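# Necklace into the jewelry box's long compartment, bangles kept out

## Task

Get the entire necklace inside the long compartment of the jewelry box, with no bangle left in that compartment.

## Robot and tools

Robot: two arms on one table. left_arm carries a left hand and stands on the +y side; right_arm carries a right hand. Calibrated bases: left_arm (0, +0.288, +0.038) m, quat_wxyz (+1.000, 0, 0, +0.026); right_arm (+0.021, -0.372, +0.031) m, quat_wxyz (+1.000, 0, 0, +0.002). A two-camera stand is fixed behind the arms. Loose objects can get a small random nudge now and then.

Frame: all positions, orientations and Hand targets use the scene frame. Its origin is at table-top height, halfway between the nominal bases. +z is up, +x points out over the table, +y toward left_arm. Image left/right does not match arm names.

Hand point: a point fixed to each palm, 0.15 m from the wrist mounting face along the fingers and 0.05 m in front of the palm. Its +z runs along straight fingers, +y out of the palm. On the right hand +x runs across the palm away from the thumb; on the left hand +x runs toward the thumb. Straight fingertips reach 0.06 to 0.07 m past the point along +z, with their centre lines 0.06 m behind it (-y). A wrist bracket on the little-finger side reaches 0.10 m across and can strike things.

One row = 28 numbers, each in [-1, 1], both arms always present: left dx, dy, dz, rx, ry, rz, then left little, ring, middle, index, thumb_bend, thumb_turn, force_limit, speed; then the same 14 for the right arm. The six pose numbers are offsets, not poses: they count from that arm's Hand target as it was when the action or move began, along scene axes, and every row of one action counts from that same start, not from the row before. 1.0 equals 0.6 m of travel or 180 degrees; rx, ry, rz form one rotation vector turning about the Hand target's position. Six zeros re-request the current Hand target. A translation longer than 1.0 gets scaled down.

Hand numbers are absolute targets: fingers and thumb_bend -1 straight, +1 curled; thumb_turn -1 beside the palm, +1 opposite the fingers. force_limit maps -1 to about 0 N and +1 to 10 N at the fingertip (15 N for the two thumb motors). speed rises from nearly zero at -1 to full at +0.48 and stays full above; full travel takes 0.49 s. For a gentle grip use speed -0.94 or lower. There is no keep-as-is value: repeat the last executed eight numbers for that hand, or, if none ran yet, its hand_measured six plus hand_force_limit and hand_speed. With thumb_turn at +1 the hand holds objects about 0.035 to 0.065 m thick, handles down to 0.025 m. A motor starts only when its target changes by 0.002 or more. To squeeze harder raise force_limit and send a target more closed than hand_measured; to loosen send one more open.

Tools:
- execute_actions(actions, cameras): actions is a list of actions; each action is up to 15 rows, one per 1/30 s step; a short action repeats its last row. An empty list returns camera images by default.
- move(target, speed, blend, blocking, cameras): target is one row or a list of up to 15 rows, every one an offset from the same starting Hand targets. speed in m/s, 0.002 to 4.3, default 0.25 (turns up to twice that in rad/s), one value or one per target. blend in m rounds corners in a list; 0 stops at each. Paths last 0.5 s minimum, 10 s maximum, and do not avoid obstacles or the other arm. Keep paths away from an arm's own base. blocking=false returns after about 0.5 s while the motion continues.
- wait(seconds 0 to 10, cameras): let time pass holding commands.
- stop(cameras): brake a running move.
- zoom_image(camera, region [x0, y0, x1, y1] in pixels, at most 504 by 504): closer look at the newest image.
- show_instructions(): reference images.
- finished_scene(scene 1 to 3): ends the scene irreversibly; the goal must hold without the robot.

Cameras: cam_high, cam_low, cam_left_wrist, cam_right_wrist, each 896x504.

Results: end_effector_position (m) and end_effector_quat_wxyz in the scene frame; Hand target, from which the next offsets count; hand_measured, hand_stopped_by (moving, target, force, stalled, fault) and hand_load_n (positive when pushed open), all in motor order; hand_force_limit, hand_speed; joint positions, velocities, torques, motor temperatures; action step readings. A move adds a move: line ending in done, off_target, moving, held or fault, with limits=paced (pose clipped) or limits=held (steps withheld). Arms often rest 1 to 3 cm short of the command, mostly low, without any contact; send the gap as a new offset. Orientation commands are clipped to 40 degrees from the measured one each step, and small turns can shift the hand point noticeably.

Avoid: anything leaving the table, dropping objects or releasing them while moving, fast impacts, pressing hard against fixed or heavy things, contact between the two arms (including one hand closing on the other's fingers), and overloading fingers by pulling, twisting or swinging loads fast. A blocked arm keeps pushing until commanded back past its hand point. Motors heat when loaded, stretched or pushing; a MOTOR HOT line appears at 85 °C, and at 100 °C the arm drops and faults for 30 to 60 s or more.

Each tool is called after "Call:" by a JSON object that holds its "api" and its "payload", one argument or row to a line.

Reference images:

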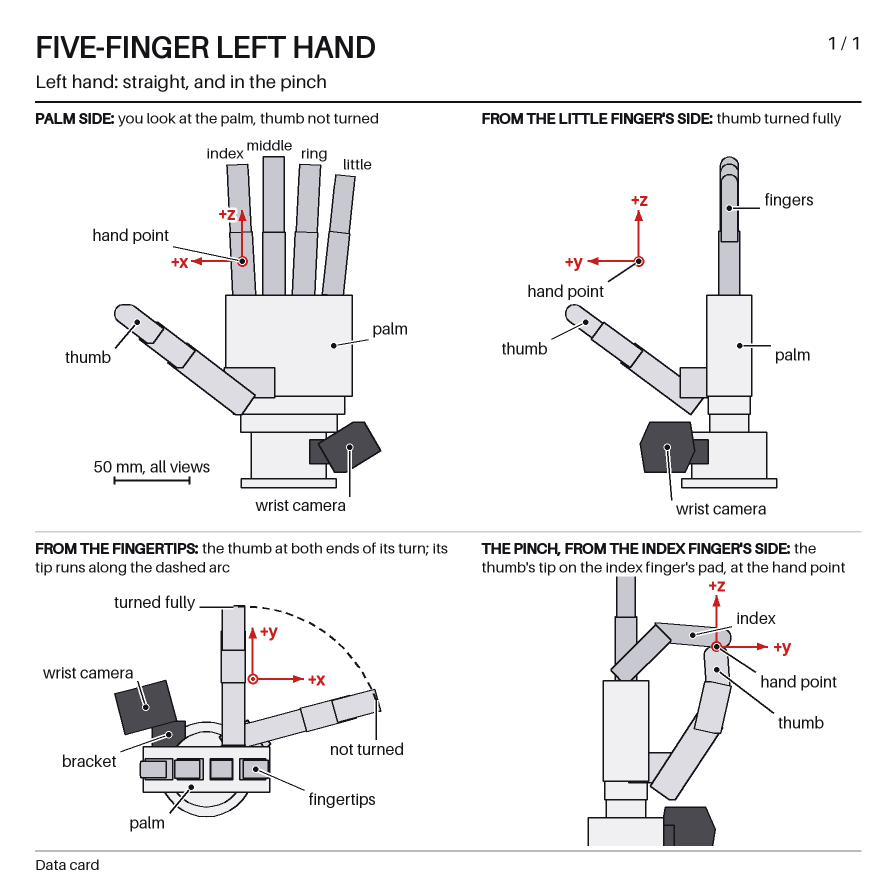

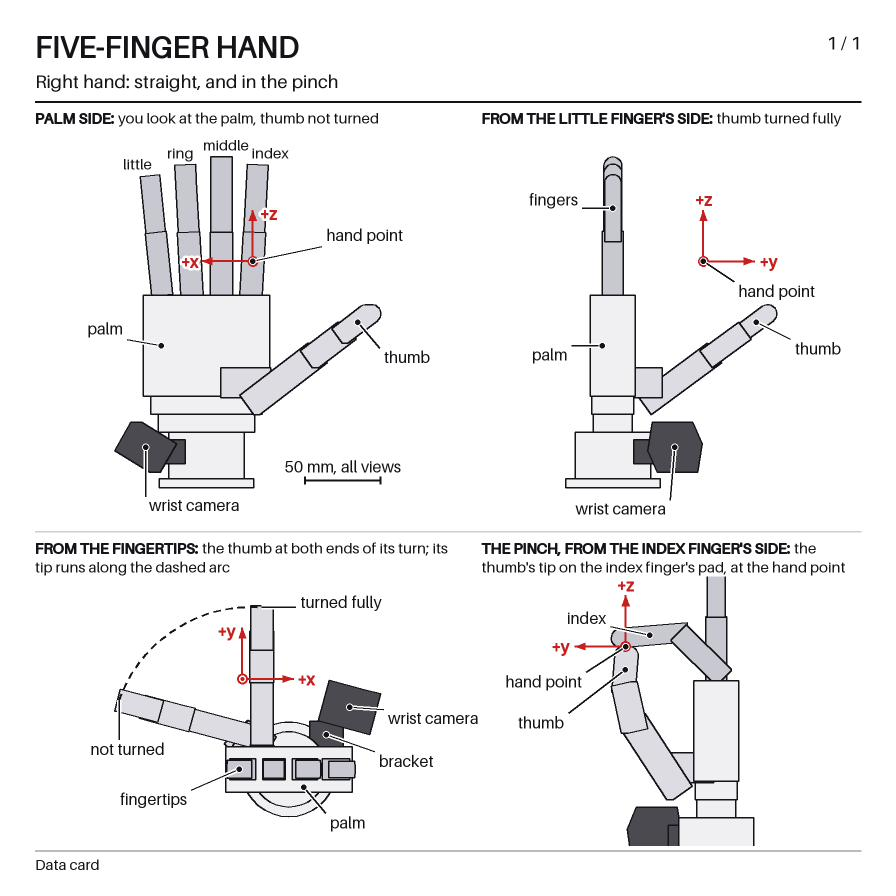

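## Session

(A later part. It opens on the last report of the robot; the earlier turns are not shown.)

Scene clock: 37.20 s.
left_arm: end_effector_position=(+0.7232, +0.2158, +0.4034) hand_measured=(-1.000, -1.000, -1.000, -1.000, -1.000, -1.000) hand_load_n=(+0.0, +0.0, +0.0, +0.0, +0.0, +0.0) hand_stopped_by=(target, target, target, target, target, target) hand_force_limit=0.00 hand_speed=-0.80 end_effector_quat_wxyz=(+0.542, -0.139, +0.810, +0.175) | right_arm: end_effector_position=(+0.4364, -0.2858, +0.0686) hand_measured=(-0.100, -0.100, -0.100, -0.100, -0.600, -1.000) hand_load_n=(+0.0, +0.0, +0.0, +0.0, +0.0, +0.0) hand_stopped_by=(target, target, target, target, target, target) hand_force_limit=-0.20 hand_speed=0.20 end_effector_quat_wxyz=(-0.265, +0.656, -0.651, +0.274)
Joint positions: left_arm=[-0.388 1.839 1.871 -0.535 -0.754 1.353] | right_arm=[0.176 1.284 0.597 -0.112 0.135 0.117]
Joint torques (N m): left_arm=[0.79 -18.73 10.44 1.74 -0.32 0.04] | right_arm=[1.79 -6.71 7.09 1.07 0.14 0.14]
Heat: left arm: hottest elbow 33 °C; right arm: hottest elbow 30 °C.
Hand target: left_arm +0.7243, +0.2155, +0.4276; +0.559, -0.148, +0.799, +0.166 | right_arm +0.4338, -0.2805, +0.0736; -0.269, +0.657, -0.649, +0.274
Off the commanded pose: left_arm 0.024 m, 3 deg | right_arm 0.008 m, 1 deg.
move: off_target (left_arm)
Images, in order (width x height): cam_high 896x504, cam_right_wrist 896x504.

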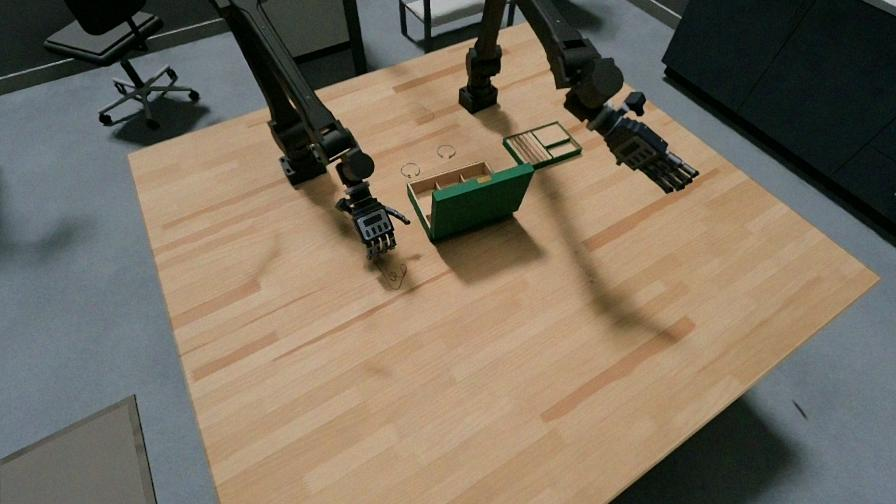

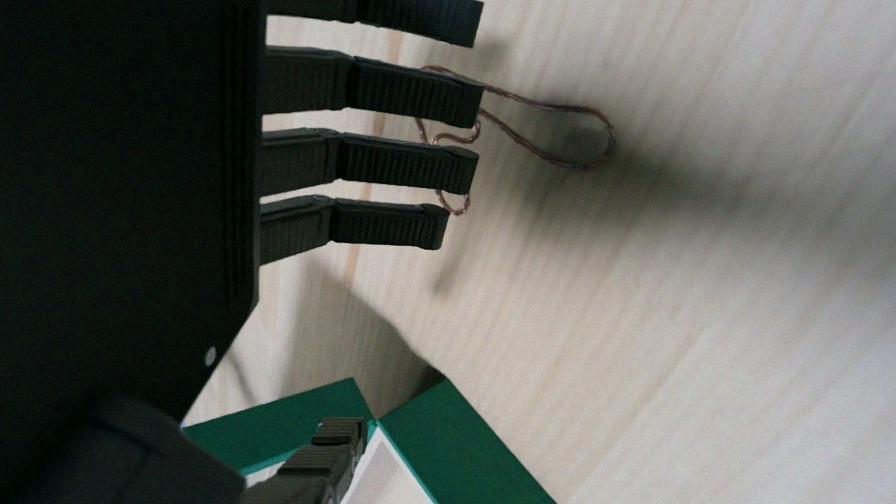

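Call:
{"api": "move", "payload": {
  "target": [
    [0,0,0,0,0,0,-1,-1,-1,-1,-1,-1,0,-0.8,-0.075,-0.045,-0.05,0,0,0,-0.1,-0.1,-0.1,-0.1,-0.6,-1,-0.2,0.2],
    [0,0,0,0,0,0,-1,-1,-1,-1,-1,-1,0,-0.8,-0.075,-0.045,-0.089,0,0,0,-0.1,-0.1,-0.1,-0.1,-0.6,-1,-0.2,0.2],
    [0,0,0,0,0,0,-1,-1,-1,-1,-1,-1,0,-0.8,0.12,-0.02,-0.090,0,0,0,-0.1,-0.1,-0.1,-0.1,-0.6,-1,-0.2,0.2],
    [0,0,0,0,0,0,-1,-1,-1,-1,-1,-1,0,-0.8,0.095,-0.02,-0.085,0,0,0,-0.1,-0.1,-0.1,-0.1,-0.6,-1,-0.2,0.2],
    [0,0,0,0,0,0,-1,-1,-1,-1,-1,-1,0,-0.8,0.08,-0.02,0.02,0,0,0,-0.1,-0.1,-0.1,-0.1,-0.6,-1,-0.2,0.2],
    [0,0,0,0,0,0,-1,-1,-1,-1,-1,-1,0,-0.8,-0.01,-0.02,0.05,0,0,0,-0.1,-0.1,-0.1,-0.1,-0.6,-1,-0.2,0.2]
  ],
  "speed": [0.12,0.05,0.08,0.05,0.12,0.2],
  "blend": [0.005,0,0.002,0.003,0.01,0],
  "cameras": ["cam_high","cam_right_wrist"]
}}

Call:
{"api": "zoom_image", "payload": {
  "camera": "cam_high",
  "region": [350, 220, 450, 320]
}}

Scene clock: 43.03 s.
left_arm: end_effector_position=(+0.7232, +0.2158, +0.4034) hand_measured=(-1.000, -1.000, -1.000, -1.000, -1.000, -1.000) hand_load_n=(+0.0, +0.0, +0.0, +0.0, +0.0, +0.5) hand_stopped_by=(target, target, target, target, target, target) hand_force_limit=0.00 hand_speed=-0.80 end_effector_quat_wxyz=(+0.542, -0.139, +0.810, +0.175) | right_arm: end_effector_position=(+0.4306, -0.2978, +0.0992) hand_measured=(-0.100, -0.100, -0.100, -0.100, -0.600, -1.000) hand_load_n=(+0.0, +0.0, +0.0, +0.0, +0.0, -0.5) hand_stopped_by=(target, target, target, target, target, target) hand_force_limit=-0.20 hand_speed=0.20 end_effector_quat_wxyz=(-0.266, +0.657, -0.651, +0.274)
Joint positions: left_arm=[-0.388 1.839 1.871 -0.535 -0.754 1.353] | right_arm=[0.143 1.195 0.623 -0.223 0.111 0.092]
Joint torques (N m): left_arm=[0.44 -18.73 10.47 1.81 -0.31 0.06] | right_arm=[1.85 -6.01 7.62 1.05 0.12 0.16]
Motor temperatures (°C): left_arm=[24 31 33 20 24 22] | right_arm=[29 29 30 23 20 20]
Heat: left arm: hottest elbow 33 °C; right arm: hottest elbow 30 °C.
Hand target: left_arm +0.7243, +0.2155, +0.4276; +0.559, -0.148, +0.799, +0.166 | right_arm +0.4278, -0.2925, +0.1036; -0.269, +0.657, -0.649, +0.274
Off the commanded pose: left_arm 0.024 m, 3 deg | right_arm 0.007 m, 0 deg.
move: off_target (left_arm)
Images, in order (width x height): cam_high 896x504, cam_right_wrist 896x504.

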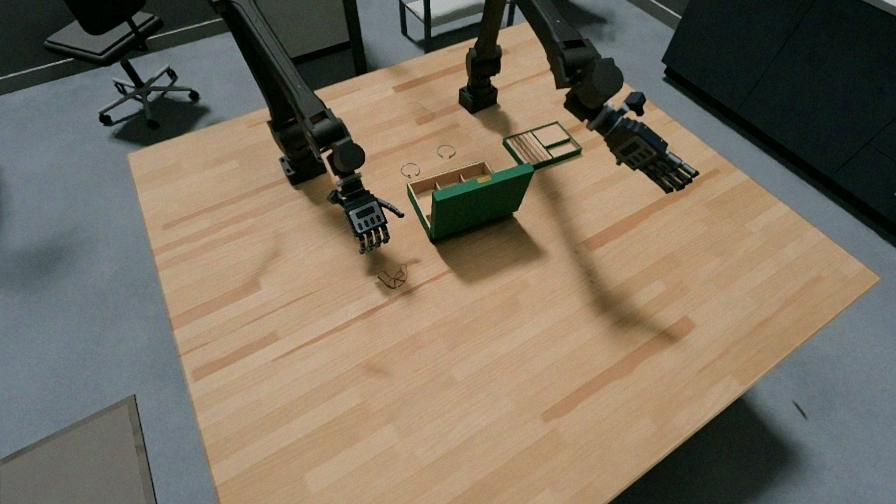

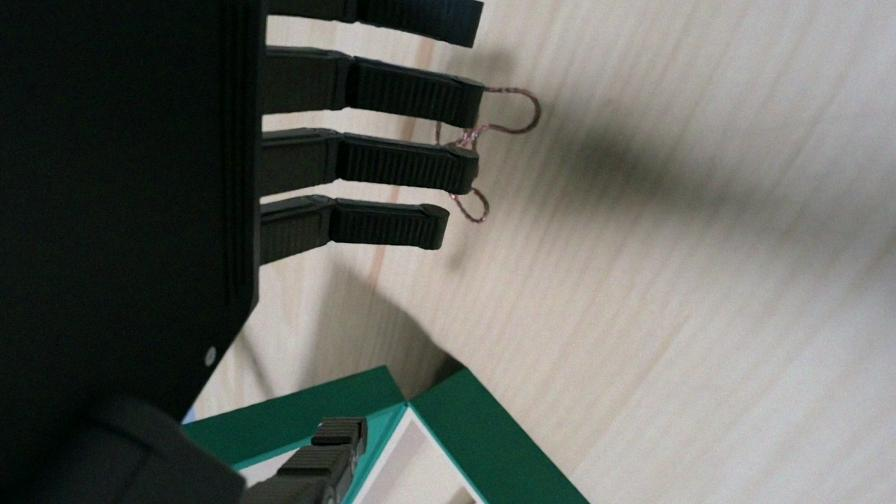

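Scaled by 5.040 from the camera's 896x504 image, which has a finer 1280x720 frame.

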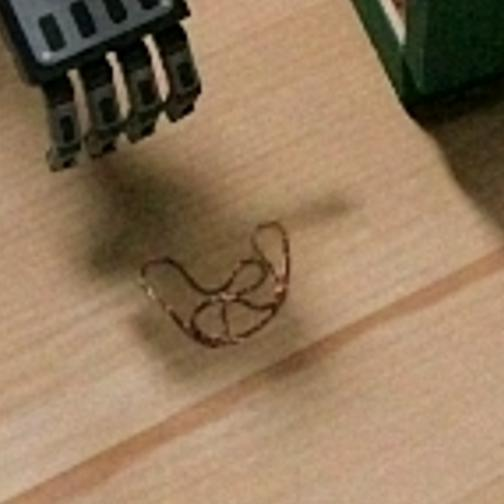

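Call:
{"api": "move", "payload": {
  "target": [
    [0,0,0,0,0,0,-1,-1,-1,-1,-1,-1,0,-0.8,0.145,-0.0225,0.02,0,-0.2278,0,-1,-1,-0.15,-0.15,-0.07,1,-0.2,0.2],
    [0,0,0,0,0,0,-1,-1,-1,-1,-1,-1,0,-0.8,0.145,-0.0225,-0.1,0,-0.2278,0,-1,-1,-0.15,-0.15,-0.07,1,-0.2,0.2]
  ],
  "speed": [0.2,0.12],
  "cameras": ["cam_high","cam_right_wrist","cam_low"]
}}

Call:
{"api": "zoom_image", "payload": {
  "camera": "cam_high",
  "region": [350, 220, 450, 320]
}}

Scene clock: 48.37 s.
left_arm: end_effector_position=(+0.7232, +0.2158, +0.4034) hand_measured=(-1.000, -1.000, -1.000, -1.000, -1.000, -1.000) hand_load_n=(+0.0, +0.0, +0.0, +0.0, +0.0, +0.0) hand_stopped_by=(target, target, target, target, target, target) hand_force_limit=0.00 hand_speed=-0.80 end_effector_quat_wxyz=(+0.542, -0.139, +0.810, +0.175) | right_arm: end_effector_position=(+0.5096, -0.2994, +0.0424) hand_measured=(-1.000, -1.000, -0.150, -0.150, -0.070, +1.000) hand_load_n=(+0.0, +0.0, +0.0, +0.0, +0.0, +0.0) hand_stopped_by=(target, target, target, target, target, target) hand_force_limit=-0.20 hand_speed=0.20 end_effector_quat_wxyz=(-0.481, +0.523, -0.518, +0.477)
Joint positions: left_arm=[-0.388 1.839 1.871 -0.535 -0.754 1.353] | right_arm=[0.131 1.86 0.38 1.395 0.125 0.009]
Joint torques (N m): left_arm=[0.73 -18.55 10.37 1.77 -0.31 0.04] | right_arm=[-0.15 -6.36 3.22 2.78 -0.17 -0.11]
Heat: left arm: hottest elbow 34 °C; right arm: hottest elbow 30 °C.
Hand target: left_arm +0.7243, +0.2155, +0.4276; +0.559, -0.148, +0.799, +0.166 | right_arm +0.5147, -0.3060, +0.0436; -0.480, +0.520, -0.513, +0.486
Off the commanded pose: left_arm 0.024 m, 3 deg | right_arm 0.008 m, 1 deg.
move: off_target (left_arm)
Images, in order (width x height): cam_high 896x504, cam_low 896x504, cam_right_wrist 896x504.

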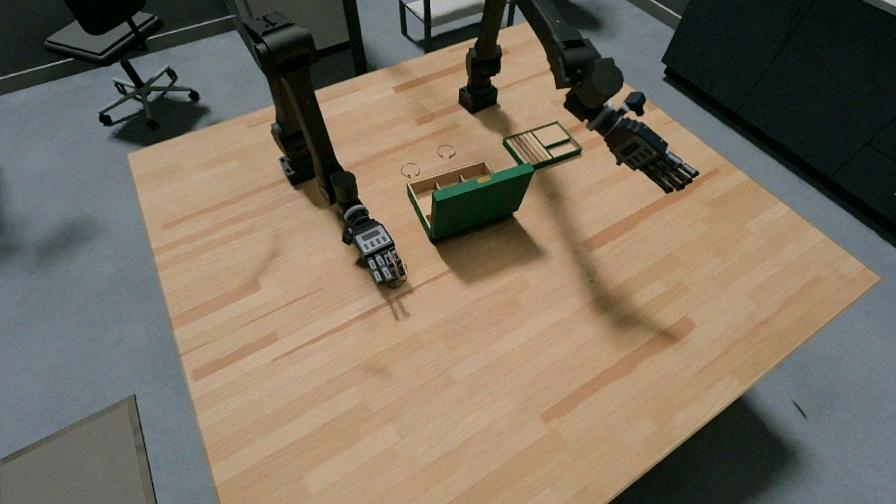

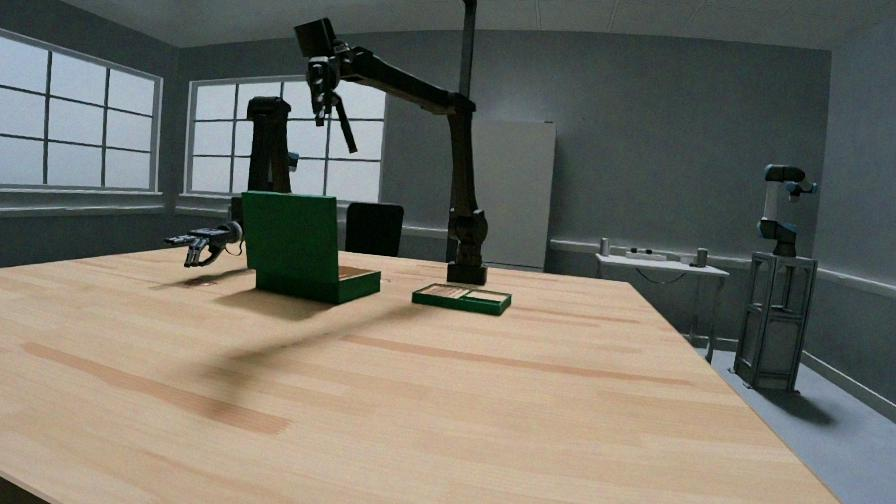

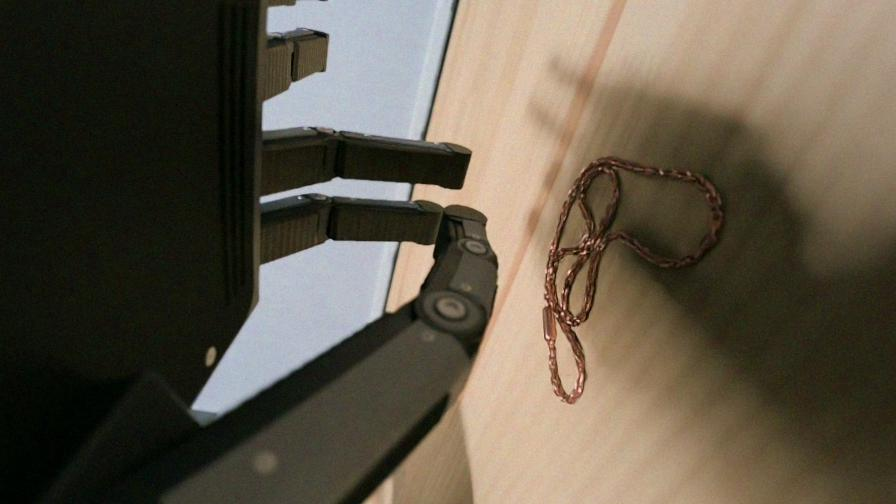

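Scaled by 5.040 from the camera's 896x504 image, which has a finer 1280x720 frame.

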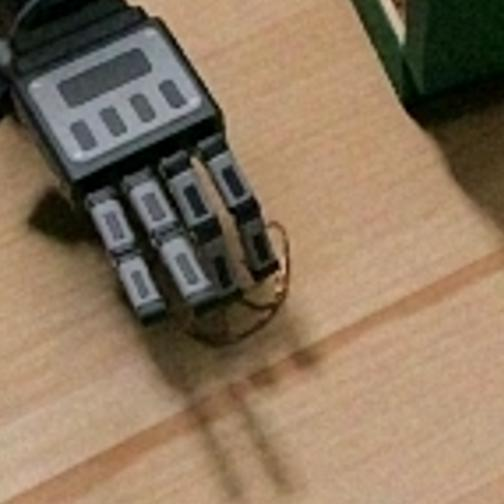

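Call:
{"api": "move", "payload": {
  "target": [0,0,0,0,0,0,-1,-1,-1,-1,-1,-1,0,-0.8,0.028,0.018,-0.026,0,0,0,-1,-1,-0.15,-0.15,-0.07,1,-0.2,0.2],
  "speed": 0.08,
  "cameras": ["cam_high","cam_right_wrist","cam_low"]
}}

Call:
{"api": "zoom_image", "payload": {
  "camera": "cam_high",
  "region": [350, 220, 450, 320]
}}

Call:
{"api": "zoom_image", "payload": {
  "camera": "cam_low",
  "region": [155, 220, 255, 300]
}}

Scene clock: 50.50 s.
left_arm: end_effector_position=(+0.7232, +0.2158, +0.4034) hand_measured=(-1.000, -1.000, -1.000, -1.000, -1.000, -1.000) hand_load_n=(+0.0, +0.0, +0.0, +0.0, +0.5, +0.0) hand_stopped_by=(target, target, target, target, target, target) hand_force_limit=0.00 hand_speed=-0.80 end_effector_quat_wxyz=(+0.542, -0.139, +0.810, +0.175) | right_arm: end_effector_position=(+0.5233, -0.3017, +0.0240) hand_measured=(-1.000, -1.000, -0.150, -0.150, -0.070, +1.000) hand_load_n=(+0.0, +0.0, +0.0, +0.0, +0.0, +0.0) hand_stopped_by=(target, target, target, target, target, target) hand_force_limit=-0.20 hand_speed=0.20 end_effector_quat_wxyz=(-0.472, +0.521, -0.525, +0.479)
Joint positions: left_arm=[-0.388 1.839 1.871 -0.535 -0.754 1.353] | right_arm=[0.131 1.938 0.427 1.416 0.145 0.009]
Joint torques (N m): left_arm=[0.56 -18.73 10.41 1.8 -0.32 0.04] | right_arm=[1.73 -6.89 3.82 2.74 0.07 -0.09]
Heat: left arm: hottest elbow 34 °C; right arm: hottest elbow 30 °C.
Hand target: left_arm +0.7243, +0.2155, +0.4276; +0.559, -0.148, +0.799, +0.166 | right_arm +0.5317, -0.2951, +0.0281; -0.480, +0.520, -0.513, +0.486
Off the commanded pose: left_arm 0.024 m, 3 deg | right_arm 0.011 m, 2 deg.
move: off_target (left_arm, right_arm)
Images, in order (width x height): cam_high 896x504, cam_low 896x504, cam_right_wrist 896x504.

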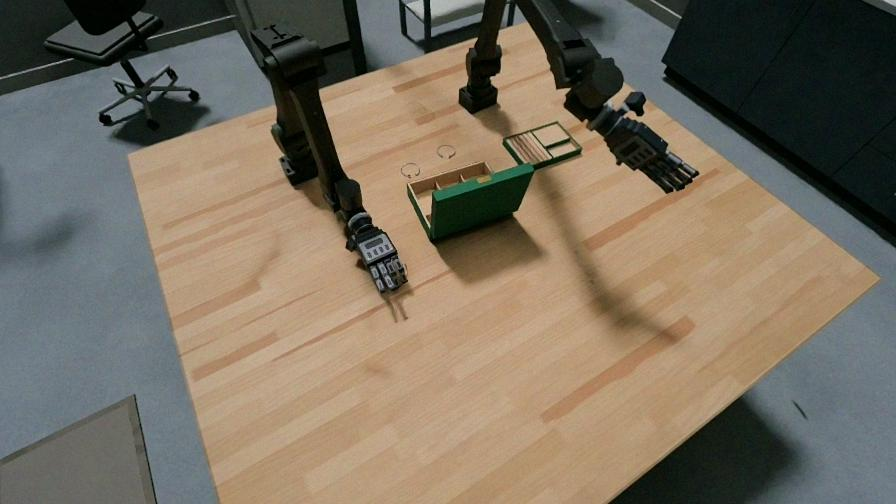

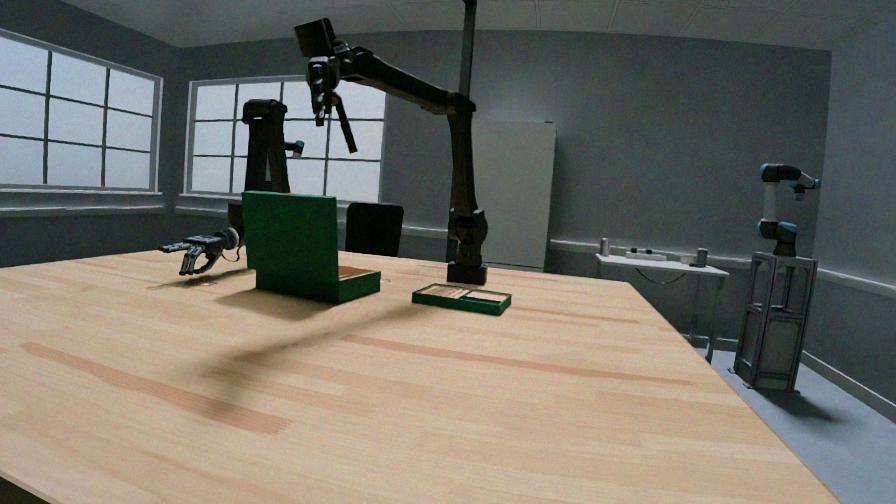

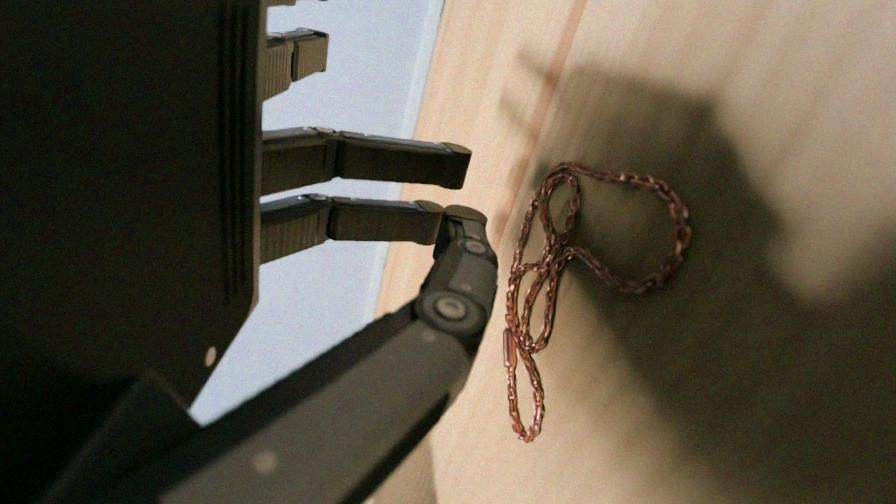

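Scaled by 5.040 from the camera's 896x504 image, which has a finer 1280x720 frame.

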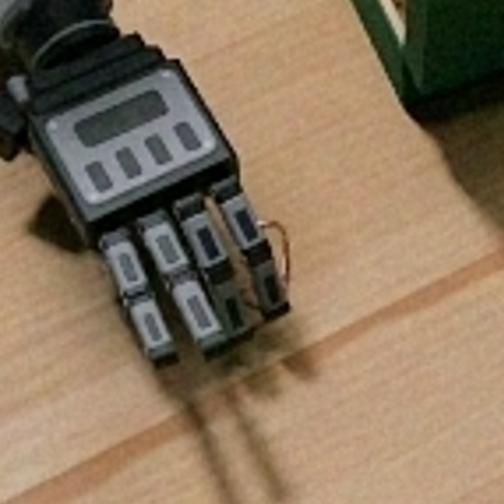

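Scaled by 5.040 from the camera's 896x504 image, which has a finer 1280x720 frame.

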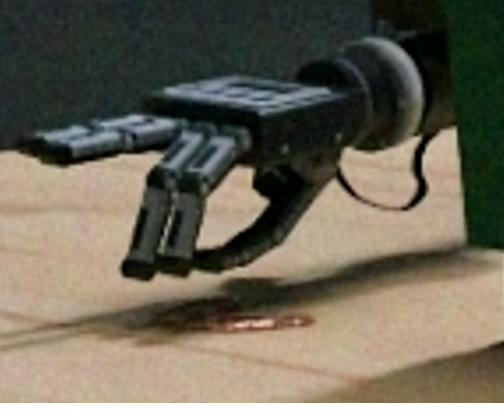

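Call:
{"api": "move", "payload": {
  "target": [0,0,0,0,0,0,-1,-1,-1,-1,-1,-1,0,-0.8,0.012,0.02,0.0,0,0,0,-1,-1,-0.15,-0.15,-0.07,1,-0.2,0.2],
  "speed": 0.08,
  "cameras": ["cam_high","cam_right_wrist"]
}}

Call:
{"api": "zoom_image", "payload": {
  "camera": "cam_high",
  "region": [350, 240, 450, 310]
}}

Scene clock: 52.20 s.
left_arm: end_effector_position=(+0.7232, +0.2158, +0.4034) hand_measured=(-1.000, -1.000, -1.000, -1.000, -1.000, -1.000) hand_load_n=(+0.0, +0.0, +0.0, +0.0, +0.0, +0.0) hand_stopped_by=(target, target, target, target, target, target) hand_force_limit=0.00 hand_speed=-0.80 end_effector_quat_wxyz=(+0.542, -0.139, +0.810, +0.175) | right_arm: end_effector_position=(+0.5323, -0.2896, +0.0296) hand_measured=(-1.000, -1.000, -0.150, -0.150, -0.070, +1.000) hand_load_n=(+0.0, +0.0, +0.0, +0.0, +0.0, +0.0) hand_stopped_by=(target, target, target, target, target, target) hand_force_limit=-0.20 hand_speed=0.20 end_effector_quat_wxyz=(+0.478, -0.516, +0.520, -0.485)
Joint positions: left_arm=[-0.388 1.839 1.871 -0.535 -0.754 1.353] | right_arm=[0.164 1.941 0.45 1.416 0.178 0.009]
Joint torques (N m): left_arm=[0.56 -18.49 10.47 1.84 -0.31 0.03] | right_arm=[1.73 -7.18 4.01 1.88 0.07 -0.06]
Heat: left arm: hottest elbow 34 °C; right arm: hottest waist 29 °C.
Hand target: left_arm +0.7243, +0.2155, +0.4276; +0.559, -0.148, +0.799, +0.166 | right_arm +0.5388, -0.2831, +0.0280; +0.480, -0.520, +0.513, -0.486
Off the commanded pose: left_arm 0.024 m, 3 deg | right_arm 0.009 m, 1 deg.
move: off_target (left_arm)
Images, in order (width x height): cam_high 896x504, cam_right_wrist 896x504.

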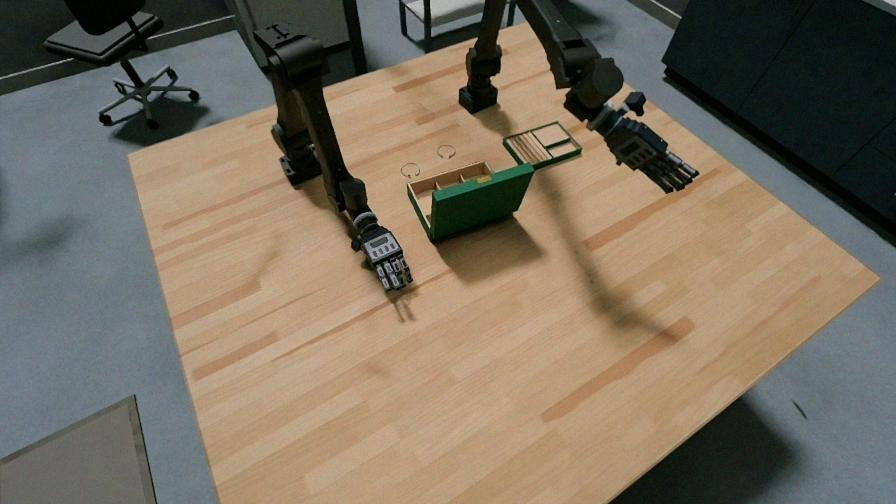

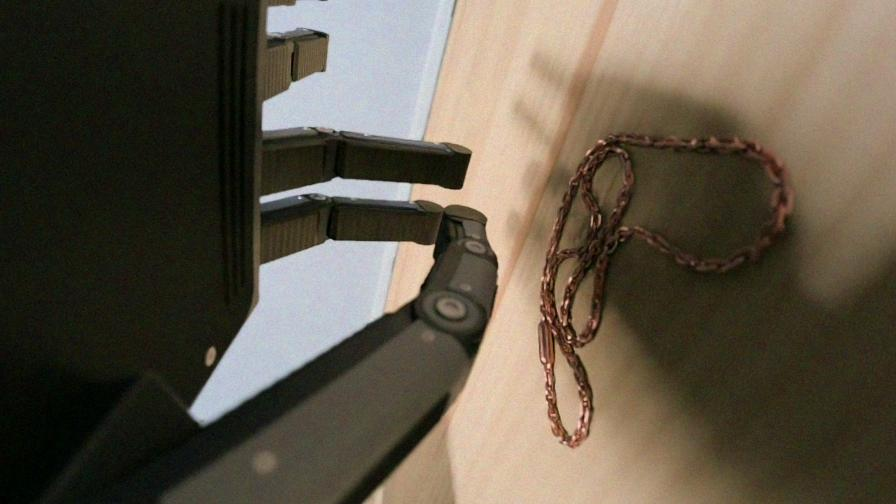

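Scaled by 5.040 from the camera's 896x504 image, which has a finer 1280x720 frame.

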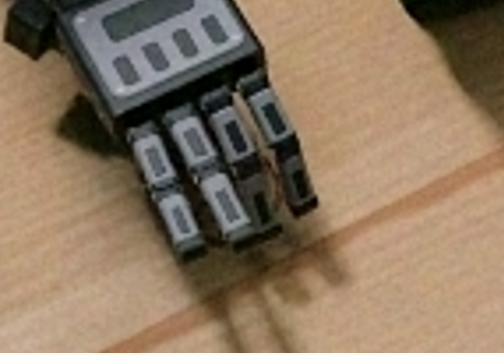

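Call:
{"api": "move", "payload": {
  "target": [0,0,0,0,0,0,-1,-1,-1,-1,-1,-1,0,-0.8,-0.006,0.0,-0.03,0,0,0,-1,-1,-0.15,-0.15,-0.07,1,-0.2,0.2],
  "speed": 0.05,
  "cameras": ["cam_high","cam_right_wrist","cam_low"]
}}

Call:
{"api": "zoom_image", "payload": {
  "camera": "cam_high",
  "region": [350, 240, 450, 310]
}}

Call:
{"api": "zoom_image", "payload": {
  "camera": "cam_low",
  "region": [155, 240, 230, 300]
}}

Scene clock: 54.53 s.
left_arm: end_effector_position=(+0.7232, +0.2158, +0.4034) hand_measured=(-1.000, -1.000, -1.000, -1.000, -1.000, -1.000) hand_load_n=(+0.0, +0.0, +0.0, +0.0, +0.0, +0.0) hand_stopped_by=(target, target, target, target, target, target) hand_force_limit=0.00 hand_speed=-0.80 end_effector_quat_wxyz=(+0.542, -0.139, +0.810, +0.175) | right_arm: end_effector_position=(+0.5285, -0.2899, +0.0071) hand_measured=(-1.000, -1.000, -0.150, -0.150, -0.070, +1.000) hand_load_n=(+0.0, +0.0, +0.0, +0.0, +0.0, +0.0) hand_stopped_by=(target, target, target, target, target, target) hand_force_limit=-0.20 hand_speed=0.20 end_effector_quat_wxyz=(-0.472, +0.521, -0.523, +0.481)
Joint positions: left_arm=[-0.388 1.839 1.871 -0.535 -0.754 1.353] | right_arm=[0.166 2.017 0.457 1.467 0.18 0.009]
Joint torques (N m): left_arm=[0.56 -18.84 10.41 1.73 -0.31 0.04] | right_arm=[1.79 -7.36 3.26 2.77 0.07 -0.06]
Heat: left arm: hottest elbow 34 °C; right arm: hottest waist 29 °C.
Hand target: left_arm +0.7243, +0.2155, +0.4276; +0.559, -0.148, +0.799, +0.166 | right_arm +0.5351, -0.2831, +0.0101; -0.480, +0.520, -0.513, +0.486
Off the commanded pose: left_arm 0.024 m, 3 deg | right_arm 0.010 m, 2 deg.
move: off_target (left_arm)
Images, in order (width x height): cam_high 896x504, cam_low 896x504, cam_right_wrist 896x504.

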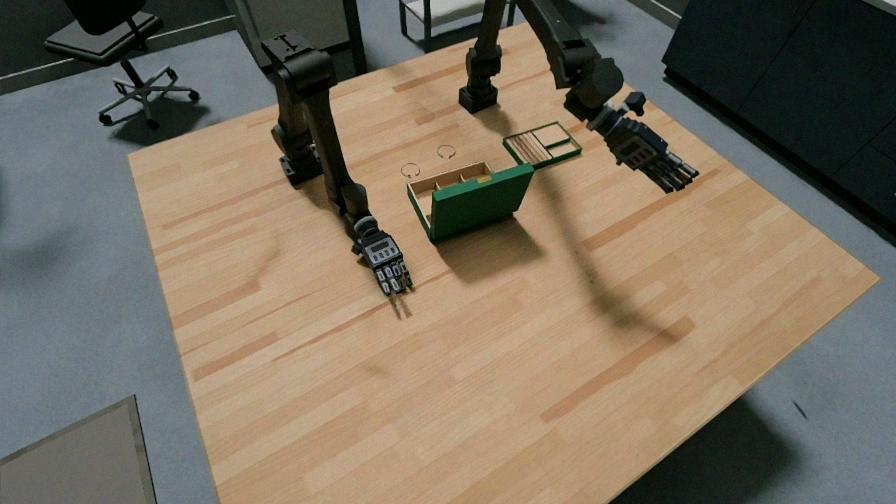

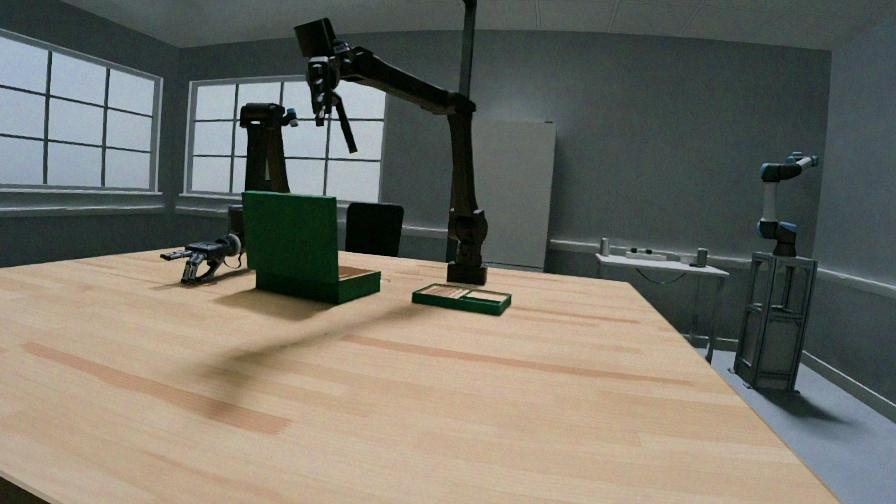

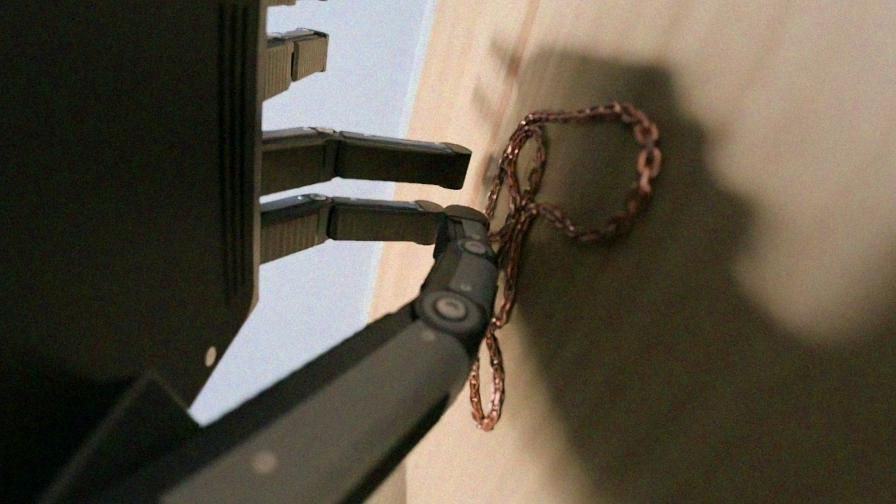

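Scaled by 5.040 from the camera's 896x504 image, which has a finer 1280x720 frame.

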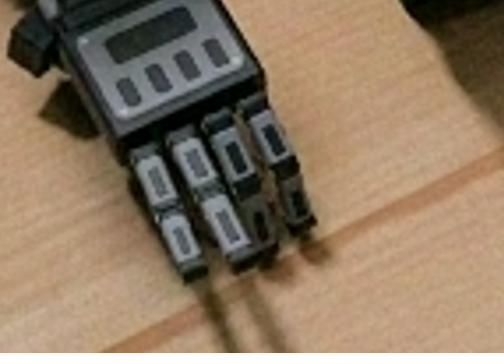

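Scaled by 6.720 from the camera's 896x504 image, which has a finer 1280x720 frame.

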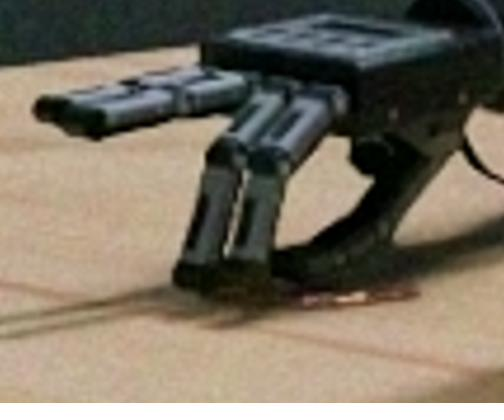

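Call:
{"api": "move", "payload": {
  "target": [0,0,0,0,0,0,-1,-1,-1,-1,-1,-1,0,-0.8,0,0.0,-0.004,0,0,0,-1,-1,-0.12,-0.12,-0.15,1,-0.1,-0.4],
  "speed": 0.04,
  "cameras": ["cam_high","cam_right_wrist","cam_low"]
}}

Call:
{"api": "zoom_image", "payload": {
  "camera": "cam_low",
  "region": [155, 240, 230, 300]
}}

Scene clock: 58.23 s.
left_arm: end_effector_position=(+0.7232, +0.2158, +0.4034) hand_measured=(-1.000, -1.000, -1.000, -1.000, -1.000, -1.000) hand_load_n=(-0.5, +0.0, +0.0, +0.0, +0.0, +0.0) hand_stopped_by=(target, target, target, target, target, target) hand_force_limit=0.00 hand_speed=-0.80 end_effector_quat_wxyz=(+0.542, -0.139, +0.810, +0.175) | right_arm: end_effector_position=(+0.5299, -0.2898, +0.0068) hand_measured=(-1.000, -1.000, -0.120, -0.120, -0.150, +1.000) hand_load_n=(+0.0, +0.0, +0.0, +0.0, +0.0, +0.0) hand_stopped_by=(target, target, target, target, target, target) hand_force_limit=-0.10 hand_speed=-0.40 end_effector_quat_wxyz=(-0.474, +0.520, -0.522, +0.482)
Joint positions: left_arm=[-0.388 1.839 1.871 -0.535 -0.754 1.353] | right_arm=[0.166 2.026 0.461 1.478 0.18 0.009]
Joint torques (N m): left_arm=[0.5 -18.61 10.43 1.81 -0.32 0.03] | right_arm=[1.73 -7.3 3.08 2.67 0.06 -0.06]
Heat: left arm: hottest elbow 34 °C; right arm: hottest waist 29 °C.
Hand target: left_arm +0.7243, +0.2155, +0.4276; +0.559, -0.148, +0.799, +0.166 | right_arm +0.5351, -0.2832, +0.0077; -0.480, +0.520, -0.513, +0.486
Off the commanded pose: left_arm 0.024 m, 3 deg | right_arm 0.009 m, 1 deg.
move: off_target (left_arm)
Images, in order (width x height): cam_high 896x504, cam_low 896x504, cam_right_wrist 896x504.

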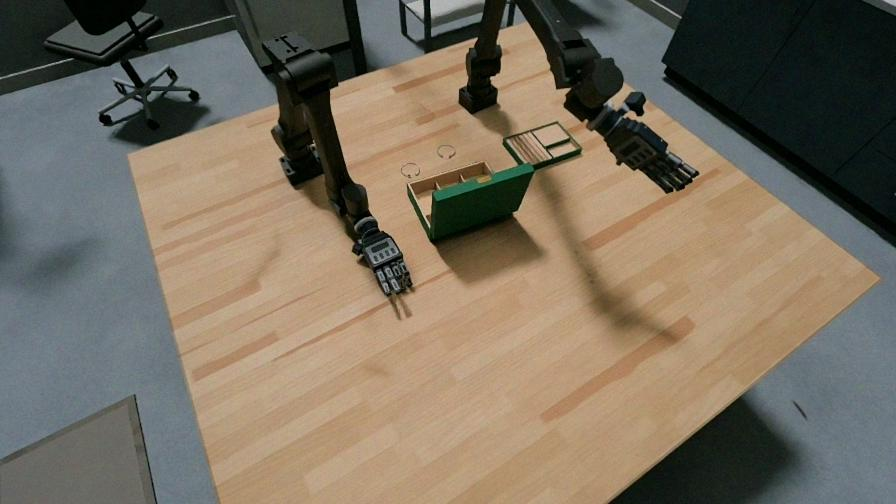

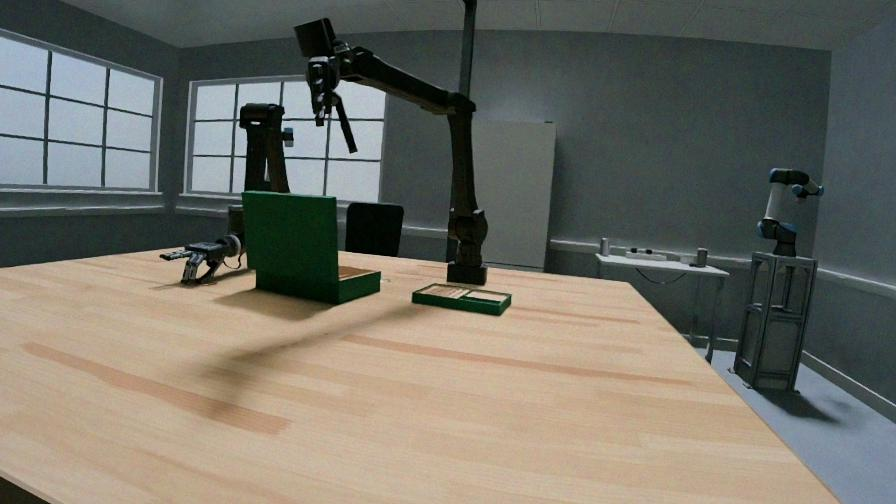

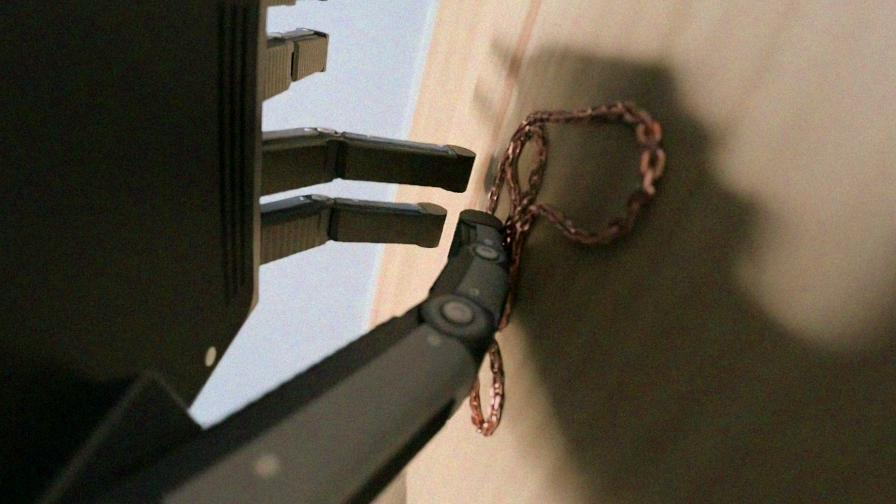

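Scaled by 6.720 from the camera's 896x504 image, which has a finer 1280x720 frame.

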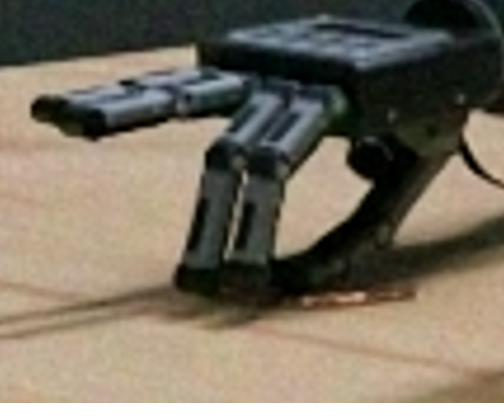

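Call:
{"api": "move", "payload": {
  "target": [
    [0,0,0,0,0,0,-1,-1,-1,-1,-1,-1,0,-0.8,0,0.0,0.025,0,0,0,-1,-1,-0.12,-0.12,-0.15,1,-0.1,-0.4],
    [0,0,0,0,0,0,-1,-1,-1,-1,-1,-1,0,-0.8,-0.01,0.003,0.02,0,0,0,-1,-1,-0.12,-0.12,-0.15,1,-0.1,-0.4],
    [0,0,0,0,0,0,-1,-1,-1,-1,-1,-1,0,-0.8,-0.01,0.003,-0.0,0,0,0,-1,-1,-0.12,-0.12,-0.15,1,-0.1,-0.4]
  ],
  "speed": 0.05,
  "cameras": ["cam_high","cam_right_wrist","cam_low"]
}}

Call:
{"api": "zoom_image", "payload": {
  "camera": "cam_high",
  "region": [350, 240, 450, 310]
}}

Scene clock: 62.87 s.
left_arm: end_effector_position=(+0.7232, +0.2158, +0.4034) hand_measured=(-1.000, -1.000, -1.000, -1.000, -1.000, -1.000) hand_load_n=(+0.0, +0.0, +0.0, +0.0, +0.0, +0.0) hand_stopped_by=(target, target, target, target, target, target) hand_force_limit=0.00 hand_speed=-0.80 end_effector_quat_wxyz=(+0.542, -0.139, +0.810, +0.175) | right_arm: end_effector_position=(+0.5298, -0.2870, +0.0082) hand_measured=(-1.000, -1.000, -0.120, -0.120, -0.150, +1.000) hand_load_n=(-0.5, +0.0, +0.0, +0.0, +0.0, +0.0) hand_stopped_by=(target, target, target, target, target, target) hand_force_limit=-0.10 hand_speed=-0.40 end_effector_quat_wxyz=(-0.476, +0.518, -0.520, +0.484)
Joint positions: left_arm=[-0.388 1.839 1.871 -0.535 -0.754 1.353] | right_arm=[0.174 2.029 0.461 1.49 0.188 0.009]
Joint torques (N m): left_arm=[0.73 -18.73 10.39 1.84 -0.29 0.03] | right_arm=[1.79 -7.53 1.99 2.74 0.07 -0.06]
Heat: left arm: hottest elbow 34 °C; right arm: hottest shoulder 29 °C.
Hand target: left_arm +0.7243, +0.2155, +0.4276; +0.559, -0.148, +0.799, +0.166 | right_arm +0.5292, -0.2814, +0.0077; -0.480, +0.520, -0.513, +0.486
Off the commanded pose: left_arm 0.024 m, 3 deg | right_arm 0.006 m, 1 deg.
move: off_target (left_arm)
Images, in order (width x height): cam_high 896x504, cam_low 896x504, cam_right_wrist 896x504.

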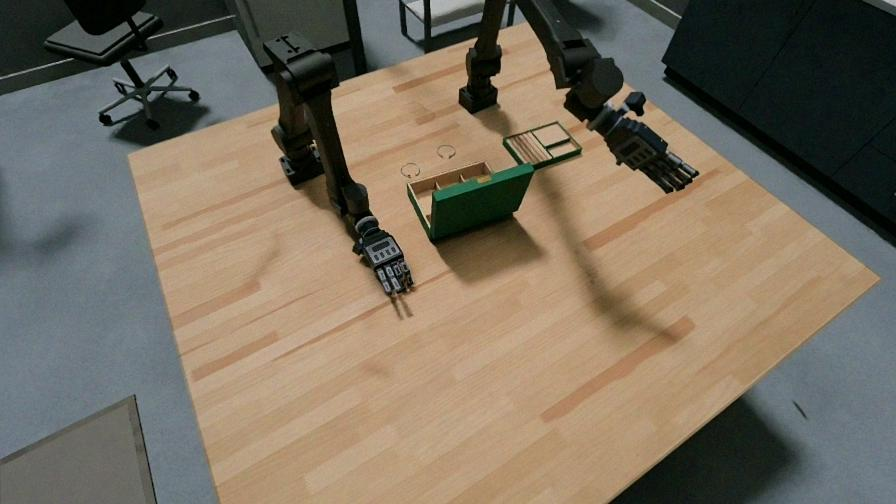

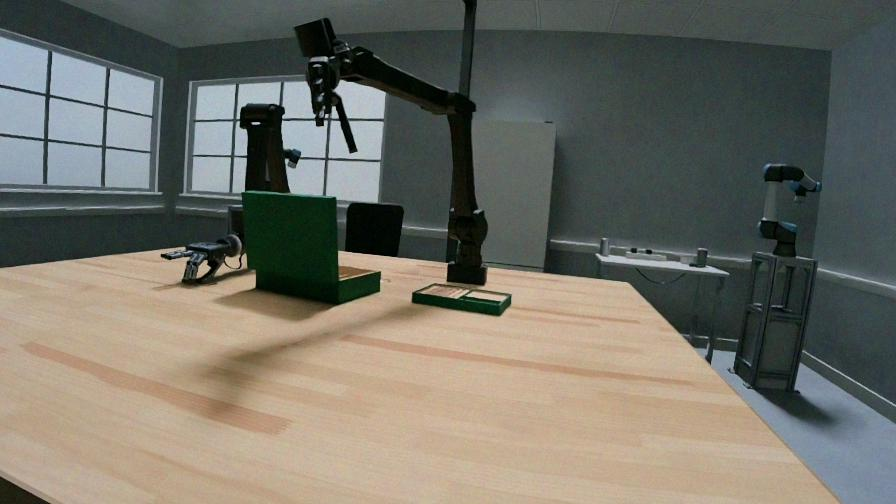

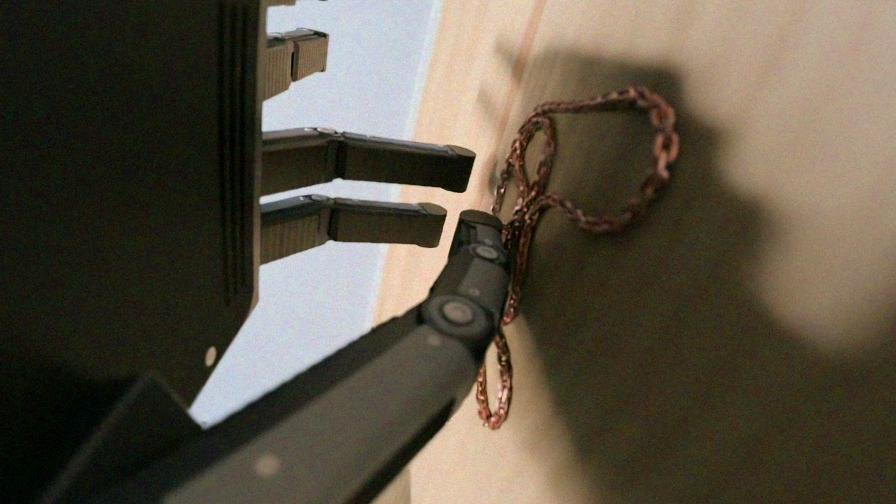

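Scaled by 5.040 from the camera's 896x504 image, which has a finer 1280x720 frame.

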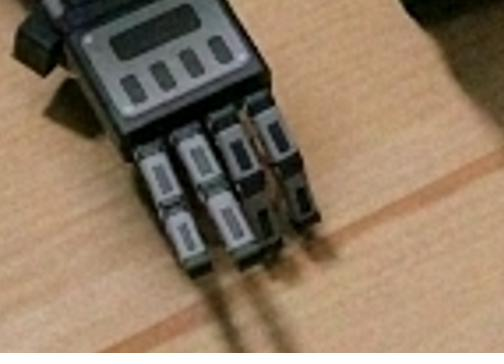

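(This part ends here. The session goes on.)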